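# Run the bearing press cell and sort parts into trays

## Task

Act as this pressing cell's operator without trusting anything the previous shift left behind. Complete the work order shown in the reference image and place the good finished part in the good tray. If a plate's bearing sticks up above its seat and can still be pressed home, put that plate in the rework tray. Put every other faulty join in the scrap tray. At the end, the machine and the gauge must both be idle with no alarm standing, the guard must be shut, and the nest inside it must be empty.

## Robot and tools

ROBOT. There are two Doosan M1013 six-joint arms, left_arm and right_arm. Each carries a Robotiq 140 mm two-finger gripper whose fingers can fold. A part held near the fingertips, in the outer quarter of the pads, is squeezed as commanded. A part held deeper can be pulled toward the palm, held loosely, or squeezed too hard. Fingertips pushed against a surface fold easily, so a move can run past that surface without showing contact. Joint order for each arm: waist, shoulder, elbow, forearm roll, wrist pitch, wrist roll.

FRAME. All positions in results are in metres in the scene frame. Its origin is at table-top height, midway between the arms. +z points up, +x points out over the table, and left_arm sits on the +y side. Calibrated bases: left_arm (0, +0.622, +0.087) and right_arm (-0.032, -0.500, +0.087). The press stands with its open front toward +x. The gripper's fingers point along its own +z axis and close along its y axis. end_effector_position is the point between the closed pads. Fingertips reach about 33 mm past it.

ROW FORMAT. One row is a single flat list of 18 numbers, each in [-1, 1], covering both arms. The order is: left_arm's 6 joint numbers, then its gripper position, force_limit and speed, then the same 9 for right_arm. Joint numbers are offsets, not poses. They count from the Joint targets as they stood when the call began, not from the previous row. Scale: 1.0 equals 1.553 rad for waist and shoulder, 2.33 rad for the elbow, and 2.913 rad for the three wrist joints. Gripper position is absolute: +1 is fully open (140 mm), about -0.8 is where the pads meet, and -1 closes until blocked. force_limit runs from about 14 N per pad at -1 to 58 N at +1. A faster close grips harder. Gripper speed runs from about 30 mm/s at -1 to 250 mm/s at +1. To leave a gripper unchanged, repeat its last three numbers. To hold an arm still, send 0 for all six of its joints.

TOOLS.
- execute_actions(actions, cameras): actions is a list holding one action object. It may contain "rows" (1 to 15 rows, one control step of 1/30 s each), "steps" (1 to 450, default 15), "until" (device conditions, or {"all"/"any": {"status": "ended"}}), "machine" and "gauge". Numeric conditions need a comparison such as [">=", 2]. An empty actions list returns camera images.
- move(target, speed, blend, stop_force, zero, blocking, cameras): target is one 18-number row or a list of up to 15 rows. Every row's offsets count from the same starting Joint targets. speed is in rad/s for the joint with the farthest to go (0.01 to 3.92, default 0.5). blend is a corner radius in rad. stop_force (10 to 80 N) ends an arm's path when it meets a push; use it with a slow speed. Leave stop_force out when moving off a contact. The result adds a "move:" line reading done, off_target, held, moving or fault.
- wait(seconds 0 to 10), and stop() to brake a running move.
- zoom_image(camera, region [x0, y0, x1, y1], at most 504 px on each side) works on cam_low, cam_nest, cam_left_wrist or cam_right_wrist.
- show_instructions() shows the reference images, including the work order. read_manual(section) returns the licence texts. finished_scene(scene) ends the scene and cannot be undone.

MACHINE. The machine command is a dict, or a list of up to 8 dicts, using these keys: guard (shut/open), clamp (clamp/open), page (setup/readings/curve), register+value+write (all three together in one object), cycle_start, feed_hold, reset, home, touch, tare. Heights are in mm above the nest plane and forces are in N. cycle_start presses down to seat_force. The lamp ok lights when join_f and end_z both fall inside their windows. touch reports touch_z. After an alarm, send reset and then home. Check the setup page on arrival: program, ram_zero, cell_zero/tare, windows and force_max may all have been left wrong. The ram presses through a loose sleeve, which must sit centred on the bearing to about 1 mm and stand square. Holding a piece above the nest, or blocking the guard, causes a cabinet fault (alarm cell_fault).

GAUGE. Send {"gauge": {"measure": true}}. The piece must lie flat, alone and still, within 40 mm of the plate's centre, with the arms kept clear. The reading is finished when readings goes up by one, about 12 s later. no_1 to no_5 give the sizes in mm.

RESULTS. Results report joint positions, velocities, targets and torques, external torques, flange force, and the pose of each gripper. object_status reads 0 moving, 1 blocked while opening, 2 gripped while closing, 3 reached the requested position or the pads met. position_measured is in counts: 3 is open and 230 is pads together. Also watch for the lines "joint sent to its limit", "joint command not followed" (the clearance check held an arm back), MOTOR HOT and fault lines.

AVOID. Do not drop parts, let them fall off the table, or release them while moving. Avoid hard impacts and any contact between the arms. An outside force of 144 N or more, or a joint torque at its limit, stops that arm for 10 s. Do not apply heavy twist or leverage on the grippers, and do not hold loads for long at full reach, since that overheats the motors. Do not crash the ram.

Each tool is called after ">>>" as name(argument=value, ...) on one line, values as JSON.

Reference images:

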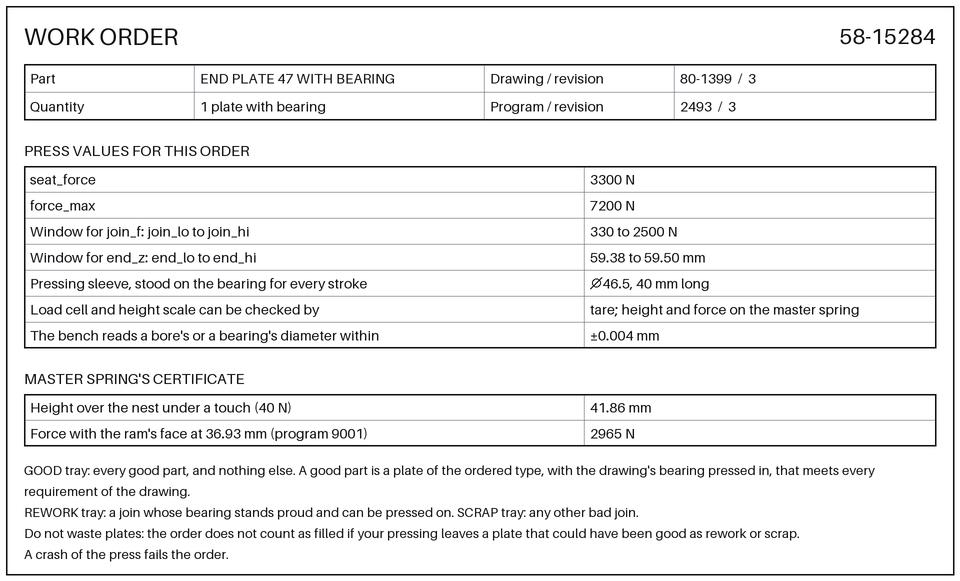

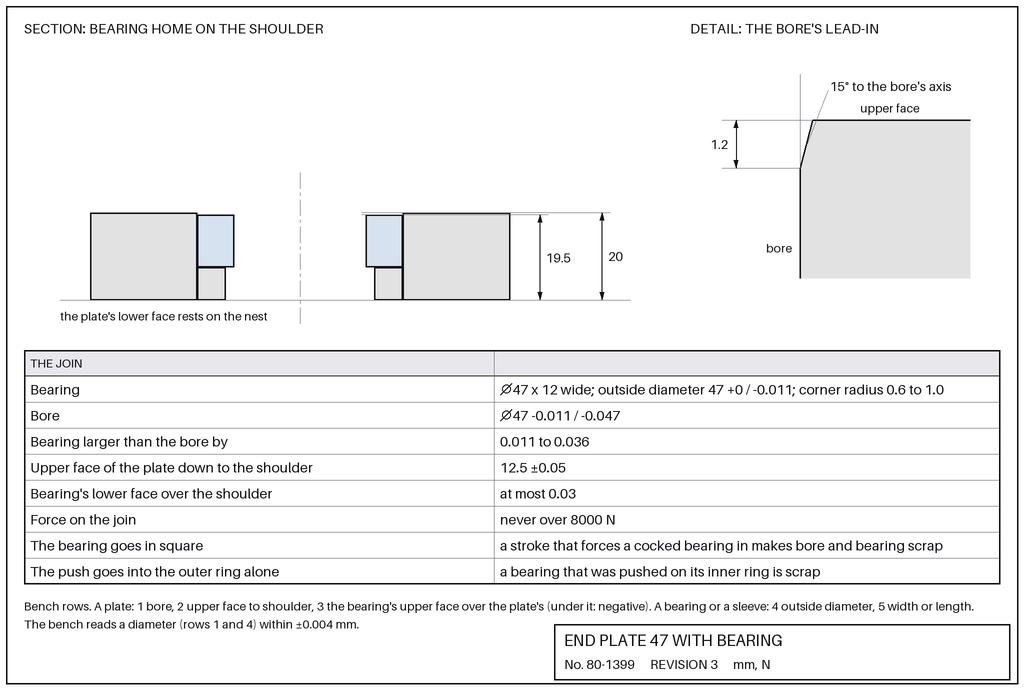

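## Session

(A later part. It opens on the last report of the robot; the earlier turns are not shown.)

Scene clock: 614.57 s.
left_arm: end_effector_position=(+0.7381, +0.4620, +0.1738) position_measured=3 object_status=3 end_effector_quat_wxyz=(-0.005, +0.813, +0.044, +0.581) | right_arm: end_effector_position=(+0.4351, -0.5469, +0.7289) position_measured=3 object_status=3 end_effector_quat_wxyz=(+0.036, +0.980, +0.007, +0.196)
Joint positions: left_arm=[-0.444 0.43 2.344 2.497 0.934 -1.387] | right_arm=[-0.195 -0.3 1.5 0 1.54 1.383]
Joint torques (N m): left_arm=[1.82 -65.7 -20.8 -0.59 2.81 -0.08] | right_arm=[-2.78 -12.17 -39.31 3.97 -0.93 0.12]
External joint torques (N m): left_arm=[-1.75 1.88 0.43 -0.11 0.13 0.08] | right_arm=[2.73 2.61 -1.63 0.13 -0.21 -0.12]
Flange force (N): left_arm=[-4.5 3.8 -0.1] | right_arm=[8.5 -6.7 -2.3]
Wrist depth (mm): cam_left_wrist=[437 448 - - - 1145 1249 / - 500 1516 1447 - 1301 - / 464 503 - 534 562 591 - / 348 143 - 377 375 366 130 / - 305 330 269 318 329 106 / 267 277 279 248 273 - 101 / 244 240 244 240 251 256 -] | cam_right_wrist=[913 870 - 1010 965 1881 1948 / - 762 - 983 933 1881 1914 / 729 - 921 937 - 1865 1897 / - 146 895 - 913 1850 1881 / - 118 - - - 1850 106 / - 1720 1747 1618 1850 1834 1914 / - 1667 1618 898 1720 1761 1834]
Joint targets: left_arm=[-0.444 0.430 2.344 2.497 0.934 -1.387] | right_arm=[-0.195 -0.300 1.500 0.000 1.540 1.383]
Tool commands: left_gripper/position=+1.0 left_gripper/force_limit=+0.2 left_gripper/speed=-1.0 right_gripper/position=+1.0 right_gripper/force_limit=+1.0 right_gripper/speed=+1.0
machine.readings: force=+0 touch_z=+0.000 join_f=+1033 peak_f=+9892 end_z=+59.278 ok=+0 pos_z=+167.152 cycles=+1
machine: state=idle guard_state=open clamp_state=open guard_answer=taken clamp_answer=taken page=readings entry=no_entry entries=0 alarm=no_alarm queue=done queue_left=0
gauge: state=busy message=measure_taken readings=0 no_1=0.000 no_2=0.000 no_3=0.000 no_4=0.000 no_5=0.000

>>> move(target=[0.0127, 0.0587, 0.0077, 0.0394, -0.0096, -0.0140, 1, 0.2, -1, 0, 0, 0, 0, 0, 0, 1, 1, 1], speed=0.12, cameras=["cam_left_wrist", "cam_low"])

Scene clock: 641.73 s.
left_arm: end_effector_position=(+0.7219, +0.4544, +0.0964) position_measured=3 object_status=3 end_effector_quat_wxyz=(+0.000, +0.844, +0.000, +0.537) | right_arm: end_effector_position=(+0.4351, -0.5469, +0.7289) position_measured=3 object_status=3 end_effector_quat_wxyz=(+0.036, +0.980, +0.007, +0.196)
Joint positions: left_arm=[-0.424 0.521 2.362 2.611 0.906 -1.428] | right_arm=[-0.195 -0.3 1.5 0 1.54 1.383]
Joint torques (N m): left_arm=[1.91 -67.97 -16.49 -0.59 2.73 -0.16] | right_arm=[-2.6 -11.77 -39.29 3.99 -0.91 0.08]
External joint torques (N m): left_arm=[-1.9 0.54 0.92 -0.05 0.13 0.16] | right_arm=[2.56 2.19 -1.67 0.11 -0.23 -0.08]
Flange force (N): left_arm=[-2.4 3.5 -2.4] | right_arm=[7.8 -6.4 -2.4]
Wrist depth (mm): cam_left_wrist=[433 469 - - - - 1189 / 376 - 327 320 350 321 385 / 311 310 327 218 322 321 339 / 276 144 259 212 253 253 275 / - 213 227 215 229 224 106 / - 196 197 198 199 199 189 / 177 173 138 139 143 176 176] | cam_right_wrist=[- - 921 970 - 1931 1983 / - 917 898 925 953 1789 1914 / 722 856 - 933 929 1834 2057 / - - - - 921 1881 1897 / - 117 913 - 933 1834 106 / - 1667 1583 - 1819 1819 1948 / - 1667 1706 786 1819 1850 1881]
Joint targets: left_arm=[-0.424 0.521 2.362 2.611 0.906 -1.428] | right_arm=[-0.195 -0.300 1.500 0.000 1.540 1.383]
machine.readings: force=+0 touch_z=+0.000 join_f=+1033 peak_f=+9892 end_z=+59.278 ok=+0 pos_z=+167.152 cycles=+1
machine: state=idle guard_state=open clamp_state=open guard_answer=taken clamp_answer=taken page=readings entry=no_entry entries=0 alarm=no_alarm queue=done queue_left=0
gauge: message=measure_taken readings=1 no_1=0.000 no_2=0.000 no_3=-0.490 no_4=0.000 no_5=0.000
move: done
camera_calibration:
cam_left_wrist: T_world_to_cam=[[-0.00143119, -0.999944, 0.0105204, 0.461353], [-0.71121, -0.00637783, -0.702951, 0.585828], [0.702978, -0.0084883, -0.711161, -0.294181], [0, 0, 0, 1]] pos_world=[0.62411, 0.462567, 0.197744]
Images, in order (width x height): cam_low 672x504, cam_left_wrist 672x504.

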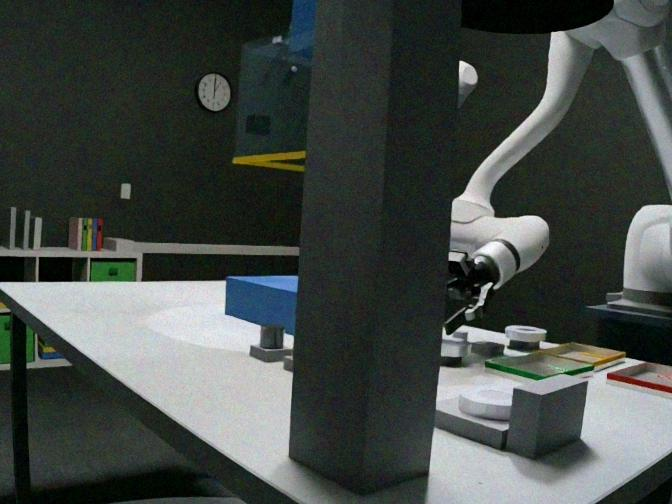

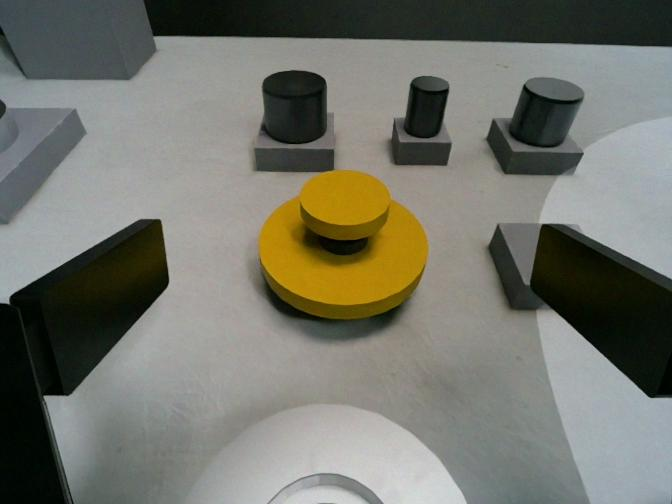

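>>> move(target=[0.0314, 0.0959, -0.0455, 0.0246, 0.0112, -0.0131, 1, 0.2, -1, 0, 0, 0, 0, 0, 0, 1, 1, 1], speed=0.08, stop_force=25, cameras=["cam_left_wrist", "cam_low"])

Scene clock: 670.50 s.
left_arm: end_effector_position=(+0.7783, +0.4539, +0.0390) position_measured=3 object_status=3 end_effector_quat_wxyz=(+0.000, +0.843, -0.001, +0.537) | right_arm: end_effector_position=(+0.4351, -0.5469, +0.7289) position_measured=3 object_status=3 end_effector_quat_wxyz=(+0.036, +0.980, +0.007, +0.196)
Joint positions: left_arm=[-0.376 0.67 2.256 2.683 0.939 -1.466] | right_arm=[-0.195 -0.3 1.5 0 1.54 1.383]
Joint torques (N m): left_arm=[2.09 -79.92 -14.33 -0.52 2.74 -0.15] | right_arm=[-2.76 -11.75 -39.24 3.99 -0.94 0.13]
External joint torques (N m): left_arm=[-2.01 1.4 0.72 -0.07 0.14 0.15] | right_arm=[2.72 2.09 -1.8 0.12 -0.19 -0.13]
Flange force (N): left_arm=[-3.5 3.7 -1.0] | right_arm=[8.0 -6.7 -2.7]
Wrist depth (mm): cam_left_wrist=[370 410 234 384 244 393 232 / 288 272 272 237 260 281 247 / 224 226 225 118 124 232 234 / 192 144 139 134 140 182 153 / - 148 149 121 126 155 106 / - 136 137 137 138 138 131 / - 120 121 121 122 122 125] | cam_right_wrist=[- 902 - - - 1931 1965 / - - - 917 - 1881 2269 / 749 759 - 902 933 1881 1850 / - 125 - 921 - 1850 1881 / - 125 - - - 1881 106 / - 1706 1667 1834 1804 1865 1834 / - - - 1655 1819 1865 1897]
Joint targets: left_arm=[-0.376 0.670 2.256 2.683 0.939 -1.466] | right_arm=[-0.195 -0.300 1.500 0.000 1.540 1.383]
machine.readings: force=+0 touch_z=+0.000 join_f=+1033 peak_f=+9892 end_z=+59.278 ok=+0 pos_z=+167.152 cycles=+1
machine: state=idle guard_state=open clamp_state=open guard_answer=taken clamp_answer=taken page=readings entry=no_entry entries=0 alarm=no_alarm queue=done queue_left=0
gauge: message=measure_taken readings=1 no_1=0.000 no_2=0.000 no_3=-0.490 no_4=0.000 no_5=0.000
move: done
camera_calibration:
cam_left_wrist: T_world_to_cam=[[-0.00256521, -0.999944, 0.0102329, 0.46245], [-0.711055, -0.00537119, -0.703116, 0.58504], [0.703132, -0.00907978, -0.711002, -0.374506], [0, 0, 0, 1]] pos_world=[0.68051, 0.462166, 0.140344]
Images, in order (width x height): cam_low 672x504, cam_left_wrist 672x504.

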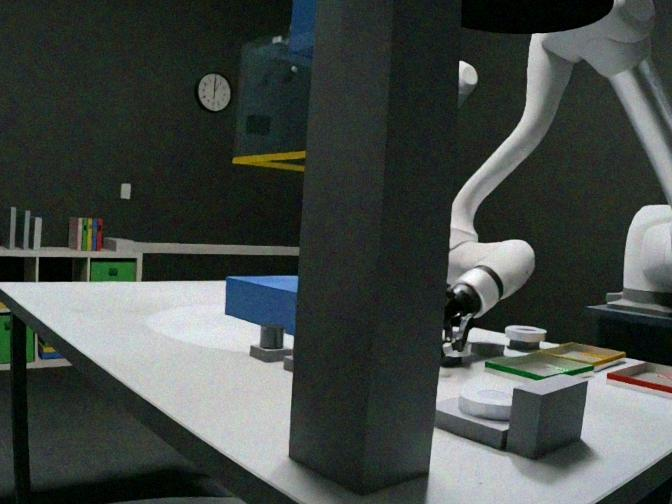

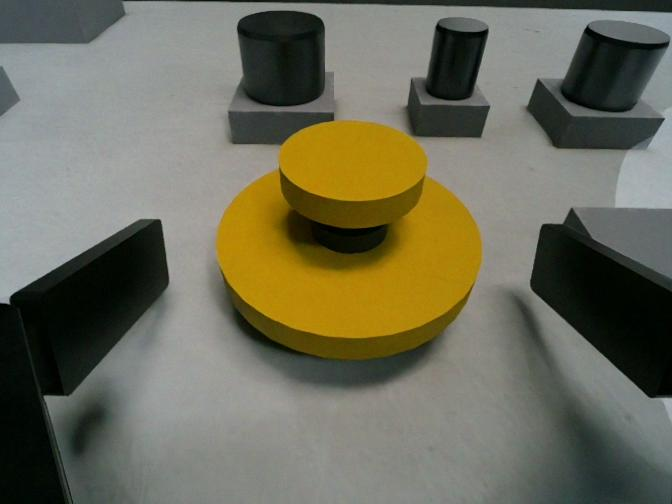

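>>> execute_actions(actions=[{"rows": [[0, 0, 0, 0, 0, 0, -1, 0.2, -1, 0, 0, 0, 0, 0, 0, 1, 1, 1]], "steps": 90}], cameras=["cam_left_wrist"])

Scene clock: 680.33 s.
left_arm: end_effector_position=(+0.7783, +0.4539, +0.0390) position_measured=85 object_status=2 end_effector_quat_wxyz=(+0.000, +0.843, -0.001, +0.537) | right_arm: end_effector_position=(+0.4351, -0.5469, +0.7289) position_measured=3 object_status=3 end_effector_quat_wxyz=(+0.036, +0.980, +0.007, +0.196)
Joint positions: left_arm=[-0.376 0.67 2.256 2.683 0.939 -1.466] | right_arm=[-0.195 -0.3 1.5 0 1.54 1.383]
Joint torques (N m): left_arm=[2.76 -75.89 -14.54 -0.4 1.52 -0.1] | right_arm=[-2.76 -11.65 -39.34 3.99 -0.95 0.11]
External joint torques (N m): left_arm=[-2.69 -2.81 0.81 -0.19 1.4 0.1] | right_arm=[2.72 2.08 -1.61 0.11 -0.18 -0.11]
Flange force (N): left_arm=[0.7 4.1 -7.6] | right_arm=[7.6 -6.8 -2.4]
Wrist depth (mm): cam_left_wrist=[370 405 233 382 243 422 231 / 286 286 241 249 258 279 246 / 224 225 238 118 157 231 245 / 191 191 138 134 139 132 - / - 97 148 121 126 113 85 / - - 137 137 138 138 - / - - 121 121 121 122 -] | cam_right_wrist=[891 891 - - - 1775 1733 / - - 1019 - - 1850 2001 / 764 739 906 - 929 1850 1931 / - 125 - 891 945 1850 1865 / - 126 - - - 1775 106 / - 1706 1720 1448 1819 1881 1850 / - 1819 795 719 1761 1761 1789]
Joint targets: left_arm=[-0.376 0.670 2.256 2.683 0.939 -1.466] | right_arm=[-0.195 -0.300 1.500 0.000 1.540 1.383]
machine.readings: force=+0 touch_z=+0.000 join_f=+1033 peak_f=+9892 end_z=+59.278 ok=+0 pos_z=+167.152 cycles=+1
machine: state=idle guard_state=open clamp_state=open guard_answer=taken clamp_answer=taken page=readings entry=no_entry entries=0 alarm=no_alarm queue=done queue_left=0
gauge: message=measure_taken readings=1 no_1=0.000 no_2=0.000 no_3=-0.490 no_4=0.000 no_5=0.000
camera_calibration:
cam_left_wrist: T_world_to_cam=[[-0.00256521, -0.999944, 0.0102329, 0.46245], [-0.711055, -0.00537119, -0.703116, 0.58504], [0.703132, -0.00907978, -0.711002, -0.374506], [0, 0, 0, 1]] pos_world=[0.68051, 0.462166, 0.140344]
Images, in order (width x height): cam_left_wrist 672x504.

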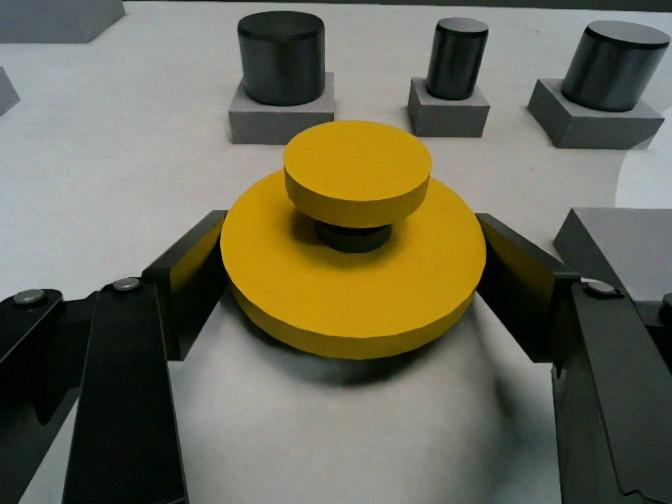

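>>> move(target=[[-0.0007, -0.0780, 0.0030, -0.0157, -0.0348, 0.0235, -1, 0.2, -1, 0, 0, 0, 0, 0, 0, 1, 1, 1], [-0.0137, -0.2862, 0.0027, -0.1024, -0.1237, 0.1284, -1, 0.2, -1, 0, 0, 0, 0, 0, 0, 1, 1, 1]], speed=[0.1, 0.3], blend=[0.05, 0], cameras=["cam_left_wrist", "cam_low"])

Scene clock: 708.30 s.
left_arm: end_effector_position=(+0.7511, +0.4547, +0.2595) position_measured=85 object_status=2 end_effector_quat_wxyz=(+0.000, +0.844, +0.000, +0.537) | right_arm: end_effector_position=(+0.4351, -0.5469, +0.7289) position_measured=3 object_status=3 end_effector_quat_wxyz=(+0.036, +0.980, +0.007, +0.196)
Joint positions: left_arm=[-0.397 0.226 2.263 2.385 0.578 -1.092] | right_arm=[-0.195 -0.3 1.5 0 1.54 1.383]
Joint torques (N m): left_arm=[1.44 -62.59 -36.92 -0.38 4.65 0.05] | right_arm=[-2.74 -11.87 -39.32 3.99 -0.93 0.09]
External joint torques (N m): left_arm=[-1.43 8.51 6.03 -0.81 -2.04 -0.05] | right_arm=[2.68 2.24 -1.71 0.11 -0.2 -0.09]
Flange force (N): left_arm=[-11.6 3.7 5.0] | right_arm=[8.0 -6.7 -2.5]
Wrist depth (mm): cam_left_wrist=[408 414 - - 1222 1215 - / 463 500 1333 - 1317 - - / 565 548 - 118 157 647 - / 442 - 138 134 140 132 510 / - 89 135 121 125 113 85 / - - - 349 370 - - / - - 322 319 325 - -] | cam_right_wrist=[877 895 873 - 921 1931 1914 / - 831 873 921 945 1865 1897 / - - - - 913 1804 2057 / - 125 - - 961 1804 1948 / - 115 - 847 991 2223 106 / - 1655 1747 1804 1747 - - / - 1706 1733 1804 1789 1775 -]
Joint targets: left_arm=[-0.397 0.226 2.263 2.385 0.578 -1.092] | right_arm=[-0.195 -0.300 1.500 0.000 1.540 1.383]
machine.readings: force=+0 touch_z=+0.000 join_f=+1033 peak_f=+9892 end_z=+59.278 ok=+0 pos_z=+167.152 cycles=+1
machine: state=idle guard_state=open clamp_state=open guard_answer=taken clamp_answer=taken page=readings entry=no_entry entries=0 alarm=no_alarm queue=done queue_left=0
gauge: message=measure_taken readings=1 no_1=0.000 no_2=0.000 no_3=-0.490 no_4=0.000 no_5=0.000
move: done
camera_calibration:
cam_left_wrist: T_world_to_cam=[[-0.00164145, -0.999944, 0.010448, 0.460142], [-0.711408, -0.006175, -0.702752, 0.721282], [0.702777, -0.00858635, -0.711358, -0.198396], [0, 0, 0, 1]] pos_world=[0.653309, 0.462867, 0.360944]
Images, in order (width x height): cam_low 672x504, cam_left_wrist 672x504.

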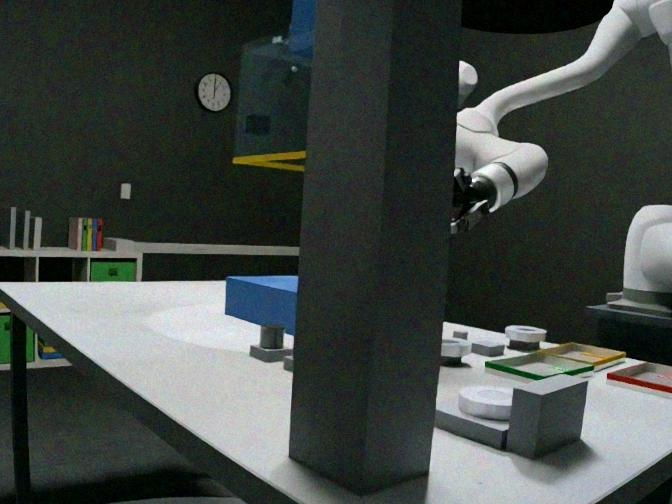

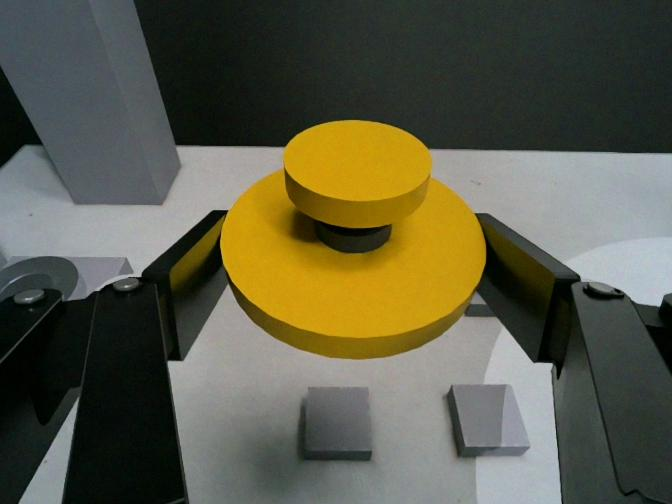

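>>> move(target=[0.1677, 0.0903, -0.1020, 0.8665, 0.1952, -0.4492, -1, 0.2, -1, 0, 0, 0, 0, 0, 0, 1, 1, 1], speed=0.5, cameras=["cam_left_wrist", "cam_low"])

Scene clock: 719.47 s.
left_arm: end_effector_position=(+0.6006, +0.2541, +0.2698) position_measured=85 object_status=2 end_effector_quat_wxyz=(+0.380, +0.596, -0.596, +0.380) | right_arm: end_effector_position=(+0.4351, -0.5469, +0.7289) position_measured=3 object_status=3 end_effector_quat_wxyz=(+0.036, +0.980, +0.007, +0.196)
Joint positions: left_arm=[-0.136 0.366 2.025 4.909 1.147 -2.4] | right_arm=[-0.195 -0.3 1.5 0 1.54 1.383]
Joint torques (N m): left_arm=[1.92 -70.32 -30.84 -2.69 3.48 -0.13] | right_arm=[-2.56 -12.01 -39.36 4 -0.93 0.17]
External joint torques (N m): left_arm=[-1.86 6.81 4.5 1.3 -1.51 0.13] | right_arm=[2.48 2.48 -1.57 0.09 -0.21 -0.17]
Flange force (N): left_arm=[-8.7 0.8 7.6] | right_arm=[8.0 -5.9 -2.2]
Wrist depth (mm): cam_left_wrist=[- - 2893 281 3141 304 222 / 916 - 894 - 539 302 247 / 594 - 460 118 158 305 277 / 516 - 138 134 139 133 347 / - 89 128 121 125 113 85 / - - 317 332 372 - - / - - 329 337 336 - -] | cam_right_wrist=[- - 925 - 1019 1983 1983 / - - 913 - 884 1931 1965 / 772 - - 945 1033 1881 1983 / - - - 887 978 1804 1897 / - 116 - - - 1789 106 / - 1720 1655 1518 1775 1789 1834 / - 1733 783 1693 1747 1761 -]
Joint targets: left_arm=[-0.136 0.366 2.025 4.909 1.147 -2.400] | right_arm=[-0.195 -0.300 1.500 0.000 1.540 1.383]
machine.readings: force=+0 touch_z=+0.000 join_f=+1033 peak_f=+9892 end_z=+59.278 ok=+0 pos_z=+167.152 cycles=+1
machine: state=idle guard_state=open clamp_state=open guard_answer=taken clamp_answer=taken page=readings entry=no_entry entries=0 alarm=no_alarm queue=done queue_left=0
gauge: message=measure_taken readings=1 no_1=0.000 no_2=0.000 no_3=-0.490 no_4=0.000 no_5=0.000
move: done
camera_calibration:
cam_left_wrist: T_world_to_cam=[[-0.999946, 0.00165557, 0.0103054, 0.604327], [-0.00607789, 0.710312, -0.70386, 0.0148421], [-0.00848532, -0.703885, -0.710264, 0.516465], [0, 0, 0, 1]] pos_world=[0.608767, 0.351988, 0.371045]
Images, in order (width x height): cam_low 672x504, cam_left_wrist 672x504.

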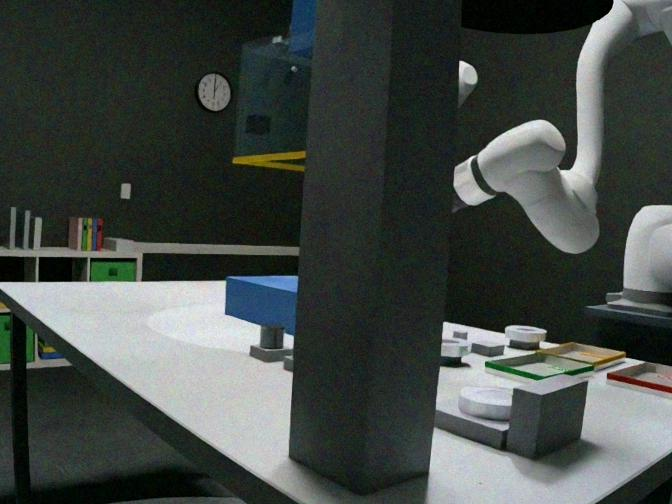

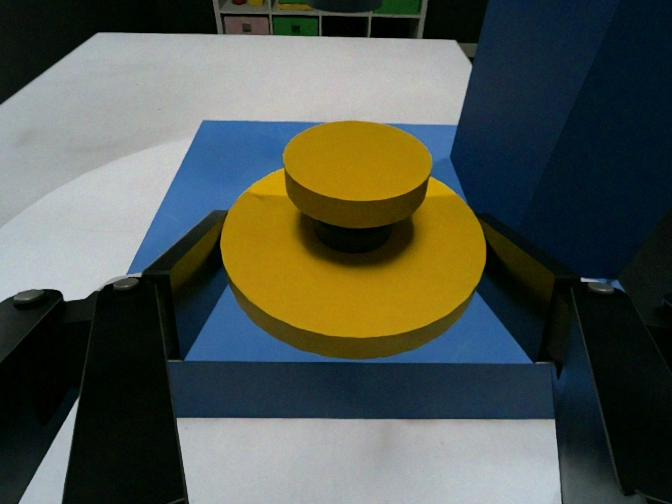

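>>> move(target=[-0.2183, 0.1388, -0.0380, -0.1143, -0.0750, 0.0468, -1, 0.2, -1, 0, 0, 0, 0, 0, 0, 1, 1, 1], speed=0.2, cameras=["cam_left_wrist", "cam_nest"])

Scene clock: 728.90 s.
left_arm: end_effector_position=(+0.5999, +0.0273, +0.1637) position_measured=85 object_status=2 end_effector_quat_wxyz=(+0.380, +0.596, -0.596, +0.380) | right_arm: end_effector_position=(+0.4351, -0.5469, +0.7289) position_measured=3 object_status=3 end_effector_quat_wxyz=(+0.036, +0.980, +0.007, +0.196)
Joint positions: left_arm=[-0.475 0.582 1.936 4.576 0.929 -2.264] | right_arm=[-0.195 -0.3 1.5 0 1.54 1.383]
Joint torques (N m): left_arm=[0.8 -88.62 -27.63 -3.18 3.84 -0.08] | right_arm=[-2.36 -11.67 -39.37 4 -0.92 0.13]
External joint torques (N m): left_arm=[-0.62 8.55 4.82 1.34 -1.59 0.08] | right_arm=[2.35 2.05 -1.59 0.1 -0.22 -0.12]
Flange force (N): left_arm=[-9.9 0.4 5.1] | right_arm=[7.3 -5.7 -2.3]
Wrist depth (mm): cam_left_wrist=[769 791 - - - 3233 185 / 511 535 - - - 321 191 / 479 267 269 118 157 277 202 / - 226 138 134 140 132 200 / - 89 128 122 126 113 85 / - - 153 145 142 169 - / - - 139 125 125 148 -] | cam_right_wrist=[- - 949 - 941 2116 2001 / - - - - 2057 1931 1850 / 710 - - - - 1865 1948 / - - - - - 1834 1897 / - 125 - - 815 1819 106 / - 1706 1881 1804 1775 1865 - / - 1667 1983 1539 1819 1789 -]
Joint targets: left_arm=[-0.476 0.582 1.936 4.576 0.929 -2.264] | right_arm=[-0.195 -0.300 1.500 0.000 1.540 1.383]
machine.readings: force=+0 touch_z=+0.000 join_f=+1033 peak_f=+9892 end_z=+59.278 ok=+0 pos_z=+167.152 cycles=+1
machine: state=idle guard_state=open clamp_state=open guard_answer=taken clamp_answer=taken page=readings entry=no_entry entries=0 alarm=no_alarm queue=done queue_left=0
gauge: message=measure_taken readings=1 no_1=0.000 no_2=0.000 no_3=-0.490 no_4=0.000 no_5=0.000
move: done
camera_calibration:
cam_left_wrist: T_world_to_cam=[[-0.999931, 0.00214838, 0.0115062, 0.604905], [-0.00656615, 0.710819, -0.703344, 0.101496], [-0.00968987, -0.703371, -0.710757, 0.282261], [0, 0, 0, 1]] pos_world=[0.608265, 0.12509, 0.265045]
Images, in order (width x height): cam_nest 672x504, cam_left_wrist 672x504.

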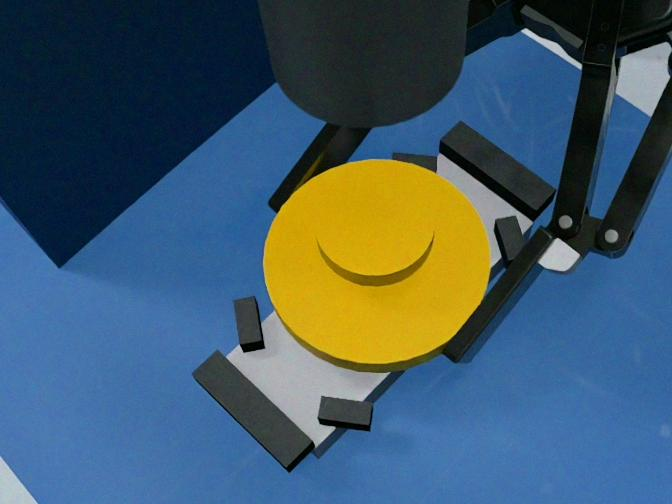

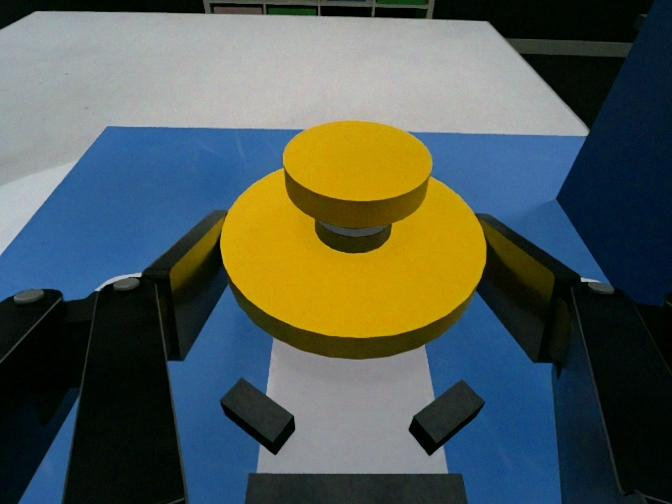

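>>> move(target=[0.0036, 0.0295, 0.0036, -0.0123, 0.0036, 0.0230, -1, 0.2, -1, 0, 0, 0, 0, 0, 0, 1, 1, 1], speed=0.03, stop_force=15, cameras=["cam_left_wrist", "cam_nest"])

Scene clock: 748.00 s.
left_arm: end_effector_position=(+0.6005, +0.0305, +0.1368) position_measured=85 object_status=2 end_effector_quat_wxyz=(+0.380, +0.596, -0.596, +0.380) | right_arm: end_effector_position=(+0.4351, -0.5469, +0.7289) position_measured=3 object_status=3 end_effector_quat_wxyz=(+0.036, +0.980, +0.007, +0.196)
Joint positions: left_arm=[-0.471 0.619 1.943 4.546 0.938 -2.209] | right_arm=[-0.195 -0.3 1.5 0 1.54 1.383]
Joint torques (N m): left_arm=[3.18 -70.94 -17.93 -0.78 -1.99 -0.67] | right_arm=[-2.35 -11.7 -39.25 4 -0.96 0.12]
External joint torques (N m): left_arm=[-3.19 -10.57 -3.19 -1.02 4.34 0.67] | right_arm=[2.3 2.05 -1.76 0.11 -0.18 -0.11]
Flange force (N): left_arm=[10.9 6.7 -5.3] | right_arm=[7.6 -5.5 -2.6]
Wrist depth (mm): cam_left_wrist=[- 698 - 774 - - 185 / 477 269 286 202 278 283 193 / - 221 223 117 157 232 203 / 180 188 137 134 140 144 183 / - 89 124 121 125 113 85 / - - 110 117 112 137 - / - - 90 89 89 91 -] | cam_right_wrist=[- - 887 1028 - 1850 1897 / 792 898 - 880 - 1834 1931 / 729 949 - 921 - 1914 1931 / - 124 - 921 - 147 1819 / - 117 - - - 1804 106 / - 1720 - 1572 1850 1865 1819 / - 1693 800 800 1819 1789 1819]
Joint targets: left_arm=[-0.471 0.619 1.943 4.546 0.938 -2.209] | right_arm=[-0.195 -0.300 1.500 0.000 1.540 1.383]
machine.readings: force=+0 touch_z=+0.000 join_f=+1033 peak_f=+9892 end_z=+59.278 ok=+0 pos_z=+167.152 cycles=+1
machine: state=idle guard_state=open clamp_state=open guard_answer=taken clamp_answer=taken page=readings entry=no_entry entries=0 alarm=no_alarm queue=done queue_left=0
gauge: message=measure_taken readings=1 no_1=0.000 no_2=0.000 no_3=-0.490 no_4=0.000 no_5=0.000
move: contact (left_arm); left_arm: the wrist roll is farthest, 0.012 rad from its target
camera_calibration:
cam_left_wrist: T_world_to_cam=[[-0.99994, 0.0015155, 0.0108718, 0.605846], [-0.00657481, 0.710417, -0.70375, 0.0803871], [-0.00879006, -0.703779, -0.710364, 0.264877], [0, 0, 0, 1]] pos_world=[0.608666, 0.128389, 0.238145]
Images, in order (width x height): cam_nest 672x504, cam_left_wrist 672x504.

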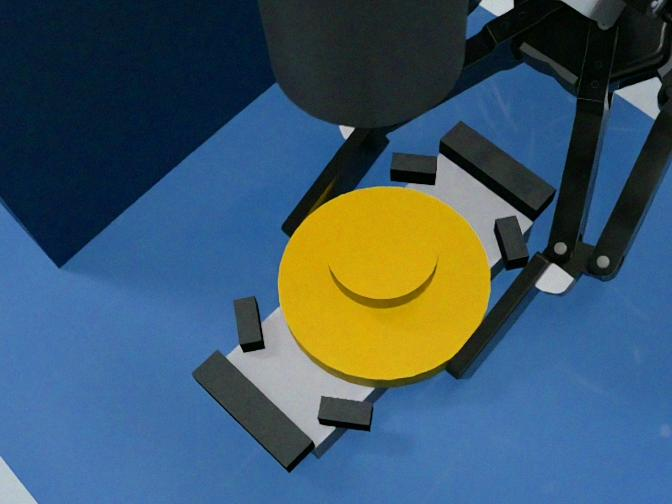

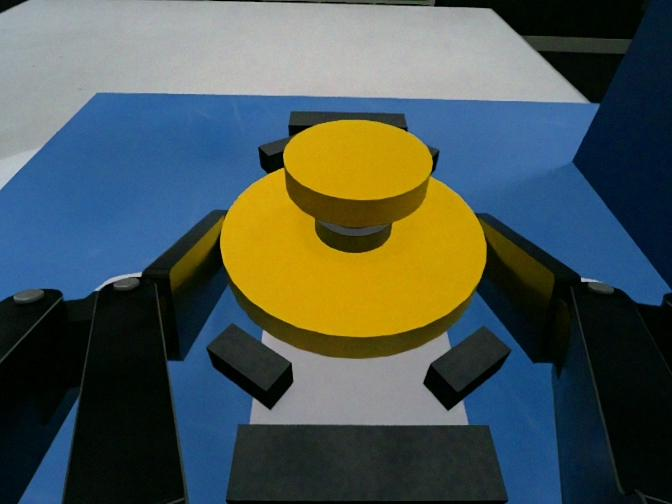

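>>> execute_actions(actions=[{"rows": [[0, 0, 0, 0, 0, 0, 0.7, 0.2, -1, 0, 0, 0, 0, 0, 0, 1, 1, 1]], "steps": 45}], cameras=["cam_left_wrist", "cam_nest"])

Scene clock: 754.70 s.
left_arm: end_effector_position=(+0.6004, +0.0305, +0.1368) position_measured=41 object_status=3 end_effector_quat_wxyz=(+0.380, +0.596, -0.596, +0.380) | right_arm: end_effector_position=(+0.4351, -0.5469, +0.7289) position_measured=3 object_status=3 end_effector_quat_wxyz=(+0.036, +0.980, +0.007, +0.196)
Joint positions: left_arm=[-0.471 0.619 1.943 4.546 0.938 -2.209] | right_arm=[-0.195 -0.3 1.5 0 1.54 1.383]
Joint torques (N m): left_arm=[2.42 -83.2 -21.39 -1.71 2.3 -0.1] | right_arm=[-2.59 -11.76 -39.24 4 -0.92 0.18]
External joint torques (N m): left_arm=[-2.38 1.4 0.21 -0.09 0.04 0.1] | right_arm=[2.56 2.15 -1.74 0.11 -0.21 -0.18]
Flange force (N): left_arm=[-0.7 1.2 4.2] | right_arm=[7.9 -6.1 -2.5]
Wrist depth (mm): cam_left_wrist=[625 - - 683 - 3546 184 / 536 282 270 546 277 279 193 / 219 220 221 117 157 231 202 / 187 138 142 133 139 148 184 / - 111 124 120 125 149 97 / - 133 110 117 111 136 - / - 117 90 88 89 117 -] | cam_right_wrist=[- 887 925 - 945 1914 1931 / - - 913 - 933 1965 1881 / 734 684 - 895 937 1897 1948 / - 125 - - 1000 1850 1897 / - 115 860 - 909 1819 106 / - 1693 - 1865 1850 1834 - / - 1914 1655 797 1789 1747 -]
Joint targets: left_arm=[-0.471 0.619 1.943 4.546 0.938 -2.209] | right_arm=[-0.195 -0.300 1.500 0.000 1.540 1.383]
machine.readings: force=+0 touch_z=+0.000 join_f=+1033 peak_f=+9892 end_z=+59.278 ok=+0 pos_z=+167.152 cycles=+1
machine: state=idle guard_state=open clamp_state=open guard_answer=taken clamp_answer=taken page=readings entry=no_entry entries=0 alarm=no_alarm queue=done queue_left=0
gauge: message=measure_taken readings=1 no_1=0.000 no_2=0.000 no_3=-0.490 no_4=0.000 no_5=0.000
camera_calibration:
cam_left_wrist: T_world_to_cam=[[-0.99994, 0.00165689, 0.0108711, 0.605827], [-0.00647388, 0.710417, -0.703751, 0.080326], [-0.00888907, -0.703779, -0.710363, 0.264937], [0, 0, 0, 1]] pos_world=[0.608666, 0.128389, 0.238145]
Images, in order (width x height): cam_nest 672x504, cam_left_wrist 672x504.

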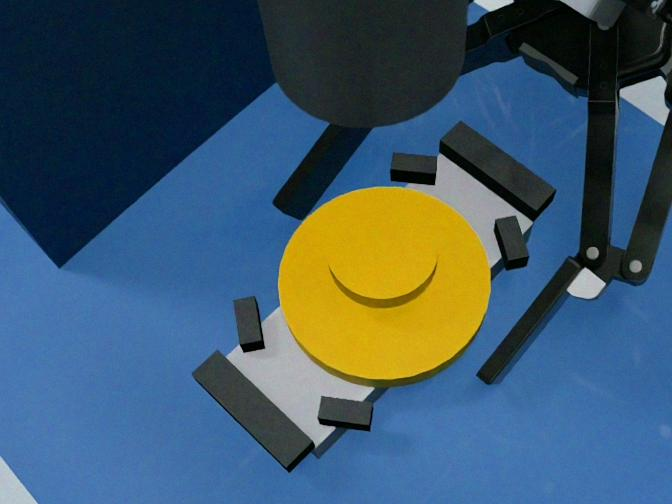

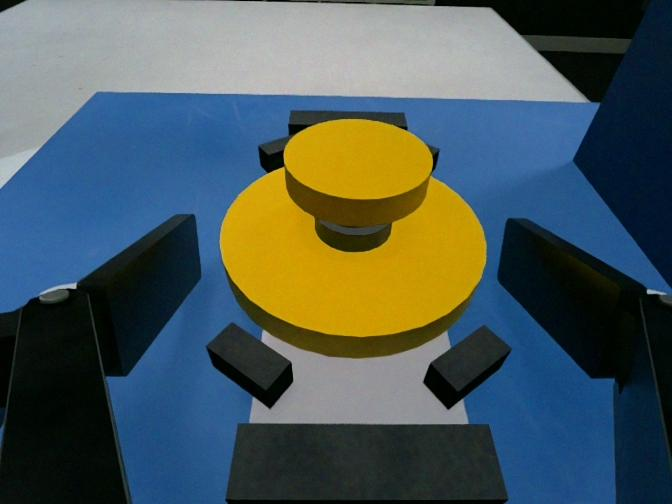

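>>> move(target=[0.2178, -0.1402, 0.0414, 0.1180, 0.0693, -0.0473, 1, 0.2, -1, 0, 0, 0, 0, 0, 0, 1, 1, 1], speed=0.15, cameras=["cam_left_wrist", "cam_nest"])

>>> execute_actions(actions=[{"machine": {"clamp": "clamp"}, "steps": 60}], cameras=["cam_nest"])

Scene clock: 779.90 s.
left_arm: end_effector_position=(+0.6002, +0.2566, +0.2428) position_measured=3 object_status=3 end_effector_quat_wxyz=(+0.380, +0.596, -0.596, +0.380) | right_arm: end_effector_position=(+0.4351, -0.5469, +0.7289) position_measured=3 object_status=3 end_effector_quat_wxyz=(+0.036, +0.980, +0.007, +0.196)
Joint positions: left_arm=[-0.133 0.401 2.04 4.89 1.139 -2.347] | right_arm=[-0.195 -0.3 1.5 0 1.54 1.383]
Joint torques (N m): left_arm=[1.11 -66.5 -25.43 -1.38 1.99 -0.16] | right_arm=[-2.83 -11.59 -39.29 4.01 -0.97 0.11]
External joint torques (N m): left_arm=[-1.19 1.28 0.79 0.02 0.07 0.16] | right_arm=[2.75 1.89 -1.8 0.1 -0.17 -0.1]
Flange force (N): left_arm=[-1.4 0.5 2.7] | right_arm=[7.7 -6.9 -2.7]
Wrist depth (mm): cam_left_wrist=[- - 3282 2932 - 301 223 / - - 507 377 478 302 250 / 604 - 409 370 415 307 297 / - 143 334 344 348 319 316 / - 133 290 297 300 289 106 / 339 326 326 336 337 337 101 / 312 308 305 310 312 304 -] | cam_right_wrist=[- - 873 - - 1948 1965 / - - - 921 891 1965 1965 / 741 - 953 891 921 1834 1865 / - 125 - 933 - 1931 1931 / - 116 - - - 1819 106 / - 1789 1834 1775 - 1804 1881 / - 1693 762 780 1733 1761 1789]
Joint targets: left_arm=[-0.133 0.401 2.040 4.890 1.140 -2.347] | right_arm=[-0.195 -0.300 1.500 0.000 1.540 1.383]
machine.readings: force=+0 touch_z=+0.000 join_f=+1033 peak_f=+9892 end_z=+59.278 ok=+0 pos_z=+167.152 cycles=+1
machine: state=idle guard_state=open clamp_state=open guard_answer=taken clamp_answer=taken page=readings entry=no_entry entries=0 alarm=no_alarm queue=done queue_left=0
gauge: message=measure_taken readings=1 no_1=0.000 no_2=0.000 no_3=-0.490 no_4=0.000 no_5=0.000
move: done
camera_calibration:
cam_left_wrist: T_world_to_cam=[[-0.99994, 0.00157518, 0.0108024, 0.604054], [-0.00647489, 0.711113, -0.703048, -0.00612208], [-0.00878918, -0.703076, -0.71106, 0.499218], [0, 0, 0, 1]] pos_world=[0.608366, 0.35439, 0.344144]
Images, in order (width x height): cam_nest 672x504, cam_left_wrist 672x504.

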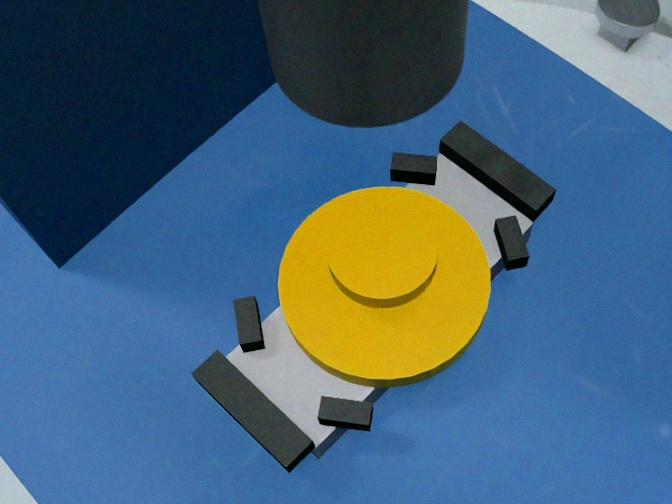

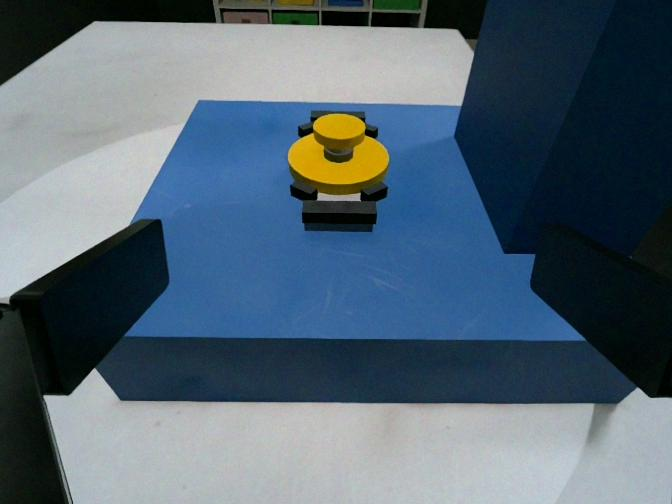

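Scene clock: 782.10 s.
left_arm: end_effector_position=(+0.6001, +0.2567, +0.2428) position_measured=3 object_status=3 end_effector_quat_wxyz=(+0.380, +0.596, -0.596, +0.380) | right_arm: end_effector_position=(+0.4351, -0.5469, +0.7289) position_measured=3 object_status=3 end_effector_quat_wxyz=(+0.036, +0.980, +0.007, +0.196)
Joint positions: left_arm=[-0.133 0.401 2.04 4.89 1.14 -2.347] | right_arm=[-0.195 -0.3 1.5 0 1.54 1.383]
Joint torques (N m): left_arm=[1.94 -66.25 -25.75 -1.28 1.93 -0.07] | right_arm=[-2.85 -11.72 -39.39 3.95 -0.92 0.15]
External joint torques (N m): left_arm=[-1.92 0.91 0.98 -0.07 0.13 0.07] | right_arm=[2.78 2.05 -1.7 0.16 -0.22 -0.15]
Flange force (N): left_arm=[-0.4 1.4 3.5] | right_arm=[7.7 -6.8 -2.5]
Wrist depth (mm): cam_left_wrist=[- 1037 3605 2932 - 303 223 / - 756 521 532 510 302 248 / 548 521 410 373 421 305 289 / 504 143 335 338 341 317 318 / - 277 291 294 292 289 106 / - 333 331 337 338 341 101 / - 301 310 302 312 312 -] | cam_right_wrist=[921 933 - 895 - 1914 1931 / - - 913 945 - 1865 1965 / 731 756 880 - - 1897 1897 / - 125 818 843 827 1761 1850 / - 115 - - 987 1865 106 / - 1747 1747 1655 1747 1706 1865 / - 1667 792 1693 1881 1819 1804]
Joint targets: left_arm=[-0.133 0.401 2.040 4.890 1.140 -2.347] | right_arm=[-0.195 -0.300 1.500 0.000 1.540 1.383]
Tool commands: left_gripper/position=+1.0 left_gripper/force_limit=+0.2 left_gripper/speed=-1.0 right_gripper/position=+1.0 right_gripper/force_limit=+1.0 right_gripper/speed=+1.0
machine.readings: force=+0 touch_z=+0.000 join_f=+1033 peak_f=+9892 end_z=+59.278 ok=+0 pos_z=+167.152 cycles=+1
machine: state=idle guard_state=open clamp_state=clamped guard_answer=taken clamp_answer=taken page=readings entry=no_entry entries=0 alarm=no_alarm queue=done queue_left=0
gauge: message=measure_taken readings=1 no_1=0.000 no_2=0.000 no_3=-0.490 no_4=0.000 no_5=0.000
Images, in order (width x height): cam_nest 672x504.

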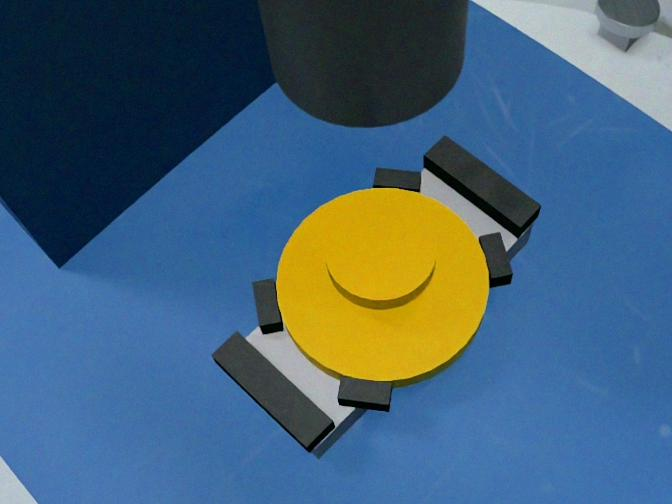

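>>> execute_actions(actions=[{"machine": [{"guard": "shut"}, {"tare": true}, {"touch": true}], "steps": 10}])

>>> execute_actions(actions=[{"steps": 450, "until": {"machine": {"queue": ["!=", "running"], "state": ["!=", "busy"]}}}], cameras=["cam_nest"])

Scene clock: 789.93 s.
left_arm: end_effector_position=(+0.6001, +0.2567, +0.2428) position_measured=3 object_status=3 end_effector_quat_wxyz=(+0.380, +0.596, -0.596, +0.380) | right_arm: end_effector_position=(+0.4351, -0.5469, +0.7289) position_measured=3 object_status=3 end_effector_quat_wxyz=(+0.036, +0.980, +0.007, +0.196)
Joint positions: left_arm=[-0.133 0.401 2.04 4.89 1.14 -2.347] | right_arm=[-0.195 -0.3 1.5 0 1.54 1.383]
Joint torques (N m): left_arm=[2.13 -67.06 -25.52 -1.21 1.96 -0.11] | right_arm=[-2.63 -11.76 -39.32 4.01 -0.95 0.12]
External joint torques (N m): left_arm=[-2.11 1.78 0.91 -0.14 0.1 0.11] | right_arm=[2.57 2.25 -1.57 0.08 -0.19 -0.12]
Flange force (N): left_arm=[-1.4 0.4 4.5] | right_arm=[7.8 -6.4 -2.3]
Wrist depth (mm): cam_left_wrist=[- - 1073 - 416 284 224 / - - 525 379 480 301 249 / - 548 409 375 412 305 282 / - 143 335 337 340 319 124 / - 144 300 290 291 279 106 / 336 - - 349 354 338 323 / 313 301 304 309 319 321 323] | cam_right_wrist=[880 - - 913 983 1897 1983 / 751 - - 933 945 1948 1983 / 739 - - 1019 925 1881 1931 / 764 - 906 - - 1834 1914 / - 853 - - - 1897 106 / - 1706 1775 1775 1706 1865 1789 / - 1607 1655 2038 1819 1914 -]
Joint targets: left_arm=[-0.133 0.401 2.040 4.890 1.140 -2.347] | right_arm=[-0.195 -0.300 1.500 0.000 1.540 1.383]
Tool commands: left_gripper/position=+1.0 left_gripper/force_limit=+0.2 left_gripper/speed=-1.0 right_gripper/position=+1.0 right_gripper/force_limit=+1.0 right_gripper/speed=+1.0
machine.readings: force=+0 touch_z=+0.000 join_f=+1033 peak_f=+9892 end_z=+59.278 ok=+0 pos_z=+167.152 cycles=+1
machine: state=idle guard_state=between clamp_state=clamped guard_answer=taken clamp_answer=taken page=readings entry=no_entry entries=0 alarm=no_alarm queue=running queue_left=2
gauge: message=measure_taken readings=1 no_1=0.000 no_2=0.000 no_3=-0.490 no_4=0.000 no_5=0.000

Scene clock: 803.53 s.
left_arm: end_effector_position=(+0.6001, +0.2567, +0.2428) position_measured=3 object_status=3 end_effector_quat_wxyz=(+0.380, +0.596, -0.596, +0.380) | right_arm: end_effector_position=(+0.4351, -0.5469, +0.7289) position_measured=3 object_status=3 end_effector_quat_wxyz=(+0.036, +0.980, +0.007, +0.196)
Joint positions: left_arm=[-0.133 0.401 2.04 4.89 1.14 -2.347] | right_arm=[-0.195 -0.3 1.5 0 1.54 1.383]
Joint torques (N m): left_arm=[2.2 -66.11 -25.69 -1.24 1.93 -0.05] | right_arm=[-2.64 -11.8 -39.32 3.94 -0.9 0.13]
External joint torques (N m): left_arm=[-2.11 0.87 1.05 -0.1 0.13 0.05] | right_arm=[2.59 2.28 -1.57 0.15 -0.23 -0.13]
Flange force (N): left_arm=[-0.3 1.7 3.8] | right_arm=[7.8 -6.3 -2.2]
Wrist depth (mm): cam_left_wrist=[- 1078 3926 2932 1004 302 223 / - 738 511 477 505 300 249 / - 382 410 372 414 305 288 / - 143 337 339 342 316 124 / - 133 289 294 290 280 106 / 337 338 310 331 336 338 101 / 314 305 306 311 312 314 315] | cam_right_wrist=[917 853 - - 895 1819 1789 / - - 884 - - - 2001 / 767 933 978 - 1079 1948 1948 / - 146 870 - 906 1865 1931 / - 125 867 941 - 1804 106 / - 1693 1804 1733 1775 1775 1834 / - 1643 775 772 1761 1747 -]
Joint targets: left_arm=[-0.133 0.401 2.040 4.890 1.140 -2.347] | right_arm=[-0.195 -0.300 1.500 0.000 1.540 1.383]
Tool commands: left_gripper/position=+1.0 left_gripper/force_limit=+0.2 left_gripper/speed=-1.0 right_gripper/position=+1.0 right_gripper/force_limit=+1.0 right_gripper/speed=+1.0
machine.readings: force=+0 touch_z=+41.849 join_f=+1033 peak_f=+9892 end_z=+59.278 ok=+0 pos_z=+167.152 cycles=+1
machine: state=idle guard_state=shut clamp_state=clamped guard_answer=taken clamp_answer=taken page=readings entry=taken entries=2 alarm=no_alarm queue=done queue_left=0
gauge: message=measure_taken readings=1 no_1=0.000 no_2=0.000 no_3=-0.490 no_4=0.000 no_5=0.000
Images, in order (width x height): cam_nest 672x504.

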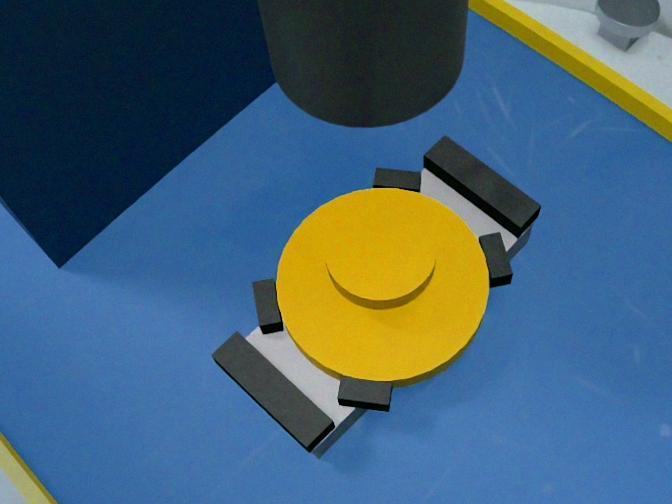

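>>> execute_actions(actions=[{"machine": [{"register": "program", "value": 9001, "write": true}, {"cycle_start": true}], "steps": 15}])

>>> execute_actions(actions=[{"steps": 450, "until": {"machine": {"queue": ["!=", "running"], "state": ["!=", "running"]}}}])

Scene clock: 811.33 s.
left_arm: end_effector_position=(+0.6001, +0.2567, +0.2428) position_measured=3 object_status=3 end_effector_quat_wxyz=(+0.380, +0.596, -0.596, +0.380) | right_arm: end_effector_position=(+0.4351, -0.5469, +0.7289) position_measured=3 object_status=3 end_effector_quat_wxyz=(+0.036, +0.980, +0.007, +0.196)
Joint positions: left_arm=[-0.133 0.401 2.04 4.89 1.14 -2.347] | right_arm=[-0.195 -0.3 1.5 0 1.54 1.383]
Joint torques (N m): left_arm=[1.93 -66.87 -25.47 -1.22 1.96 -0.13] | right_arm=[-2.7 -12.02 -39.42 3.96 -0.94 0.15]
External joint torques (N m): left_arm=[-1.86 1.58 0.8 -0.12 0.1 0.13] | right_arm=[2.64 2.38 -1.57 0.14 -0.2 -0.15]
Flange force (N): left_arm=[-1.3 0.4 4.0] | right_arm=[8.0 -6.4 -2.2]
Wrist depth (mm): cam_left_wrist=[- - 3097 287 - 305 223 / - - 517 410 534 282 249 / - 376 411 375 400 299 287 / - 143 334 336 343 315 316 / - 144 290 289 296 280 106 / 338 332 322 332 349 337 101 / 312 307 307 311 320 309 -] | cam_right_wrist=[- - 925 921 987 1914 - / - 937 873 929 929 1914 1881 / 726 - - 898 - 1850 1983 / - 125 - 921 949 1881 1965 / - 125 - - 957 1804 106 / - 1733 1720 1733 1775 1881 1834 / - 1655 1655 778 1720 1819 1834]
Joint targets: left_arm=[-0.133 0.401 2.040 4.890 1.140 -2.347] | right_arm=[-0.195 -0.300 1.500 0.000 1.540 1.383]
Tool commands: left_gripper/position=+1.0 left_gripper/force_limit=+0.2 left_gripper/speed=-1.0 right_gripper/position=+1.0 right_gripper/force_limit=+1.0 right_gripper/speed=+1.0
machine.readings: force=+0 touch_z=+41.849 join_f=+1033 peak_f=+9892 end_z=+59.278 ok=+0 pos_z=+107.152 cycles=+1
machine: state=running guard_state=shut clamp_state=clamped guard_answer=taken clamp_answer=taken page=readings entry=taken entries=4 alarm=no_alarm queue=running queue_left=0
gauge: message=measure_taken readings=1 no_1=0.000 no_2=0.000 no_3=-0.490 no_4=0.000 no_5=0.000

Scene clock: 815.57 s.
left_arm: end_effector_position=(+0.6001, +0.2567, +0.2428) position_measured=3 object_status=3 end_effector_quat_wxyz=(+0.380, +0.596, -0.596, +0.380) | right_arm: end_effector_position=(+0.4351, -0.5469, +0.7289) position_measured=3 object_status=3 end_effector_quat_wxyz=(+0.036, +0.980, +0.007, +0.196)
Joint positions: left_arm=[-0.133 0.401 2.04 4.89 1.14 -2.347] | right_arm=[-0.195 -0.3 1.5 0 1.54 1.383]
Joint torques (N m): left_arm=[1.78 -66.58 -25.67 -1.29 1.93 -0.04] | right_arm=[-2.56 -12 -39.24 3.96 -0.92 0.15]
External joint torques (N m): left_arm=[-1.78 1.57 1.11 -0.04 0.13 0.04] | right_arm=[2.52 2.36 -1.78 0.15 -0.21 -0.14]
Flange force (N): left_arm=[-1.3 0.8 3.7] | right_arm=[8.2 -6.0 -2.6]
Wrist depth (mm): cam_left_wrist=[- - 2932 4581 - 303 223 / 689 735 547 524 496 302 250 / 544 404 409 371 420 302 288 / 490 143 336 335 351 318 314 / - 265 291 295 280 276 106 / 337 332 329 - 339 338 101 / 312 308 309 305 314 313 323] | cam_right_wrist=[- - 925 937 965 1914 2019 / - - - 945 978 1914 1948 / 736 870 - 909 902 1865 1865 / - 778 - 902 957 1865 1931 / - 116 870 898 - 1850 106 / - 1561 1775 1706 1775 1733 - / - 1539 1789 834 1789 1881 -]
Joint targets: left_arm=[-0.133 0.401 2.040 4.890 1.140 -2.347] | right_arm=[-0.195 -0.300 1.500 0.000 1.540 1.383]
Tool commands: left_gripper/position=+1.0 left_gripper/force_limit=+0.2 left_gripper/speed=-1.0 right_gripper/position=+1.0 right_gripper/force_limit=+1.0 right_gripper/speed=+1.0
machine.readings: force=+0 touch_z=+41.849 join_f=+2783 peak_f=+2967 end_z=+36.928 ok=+0 pos_z=+167.152 cycles=+2
machine: state=done guard_state=shut clamp_state=clamped guard_answer=taken clamp_answer=taken page=readings entry=taken entries=4 alarm=no_alarm queue=done queue_left=0
gauge: message=measure_taken readings=1 no_1=0.000 no_2=0.000 no_3=-0.490 no_4=0.000 no_5=0.000


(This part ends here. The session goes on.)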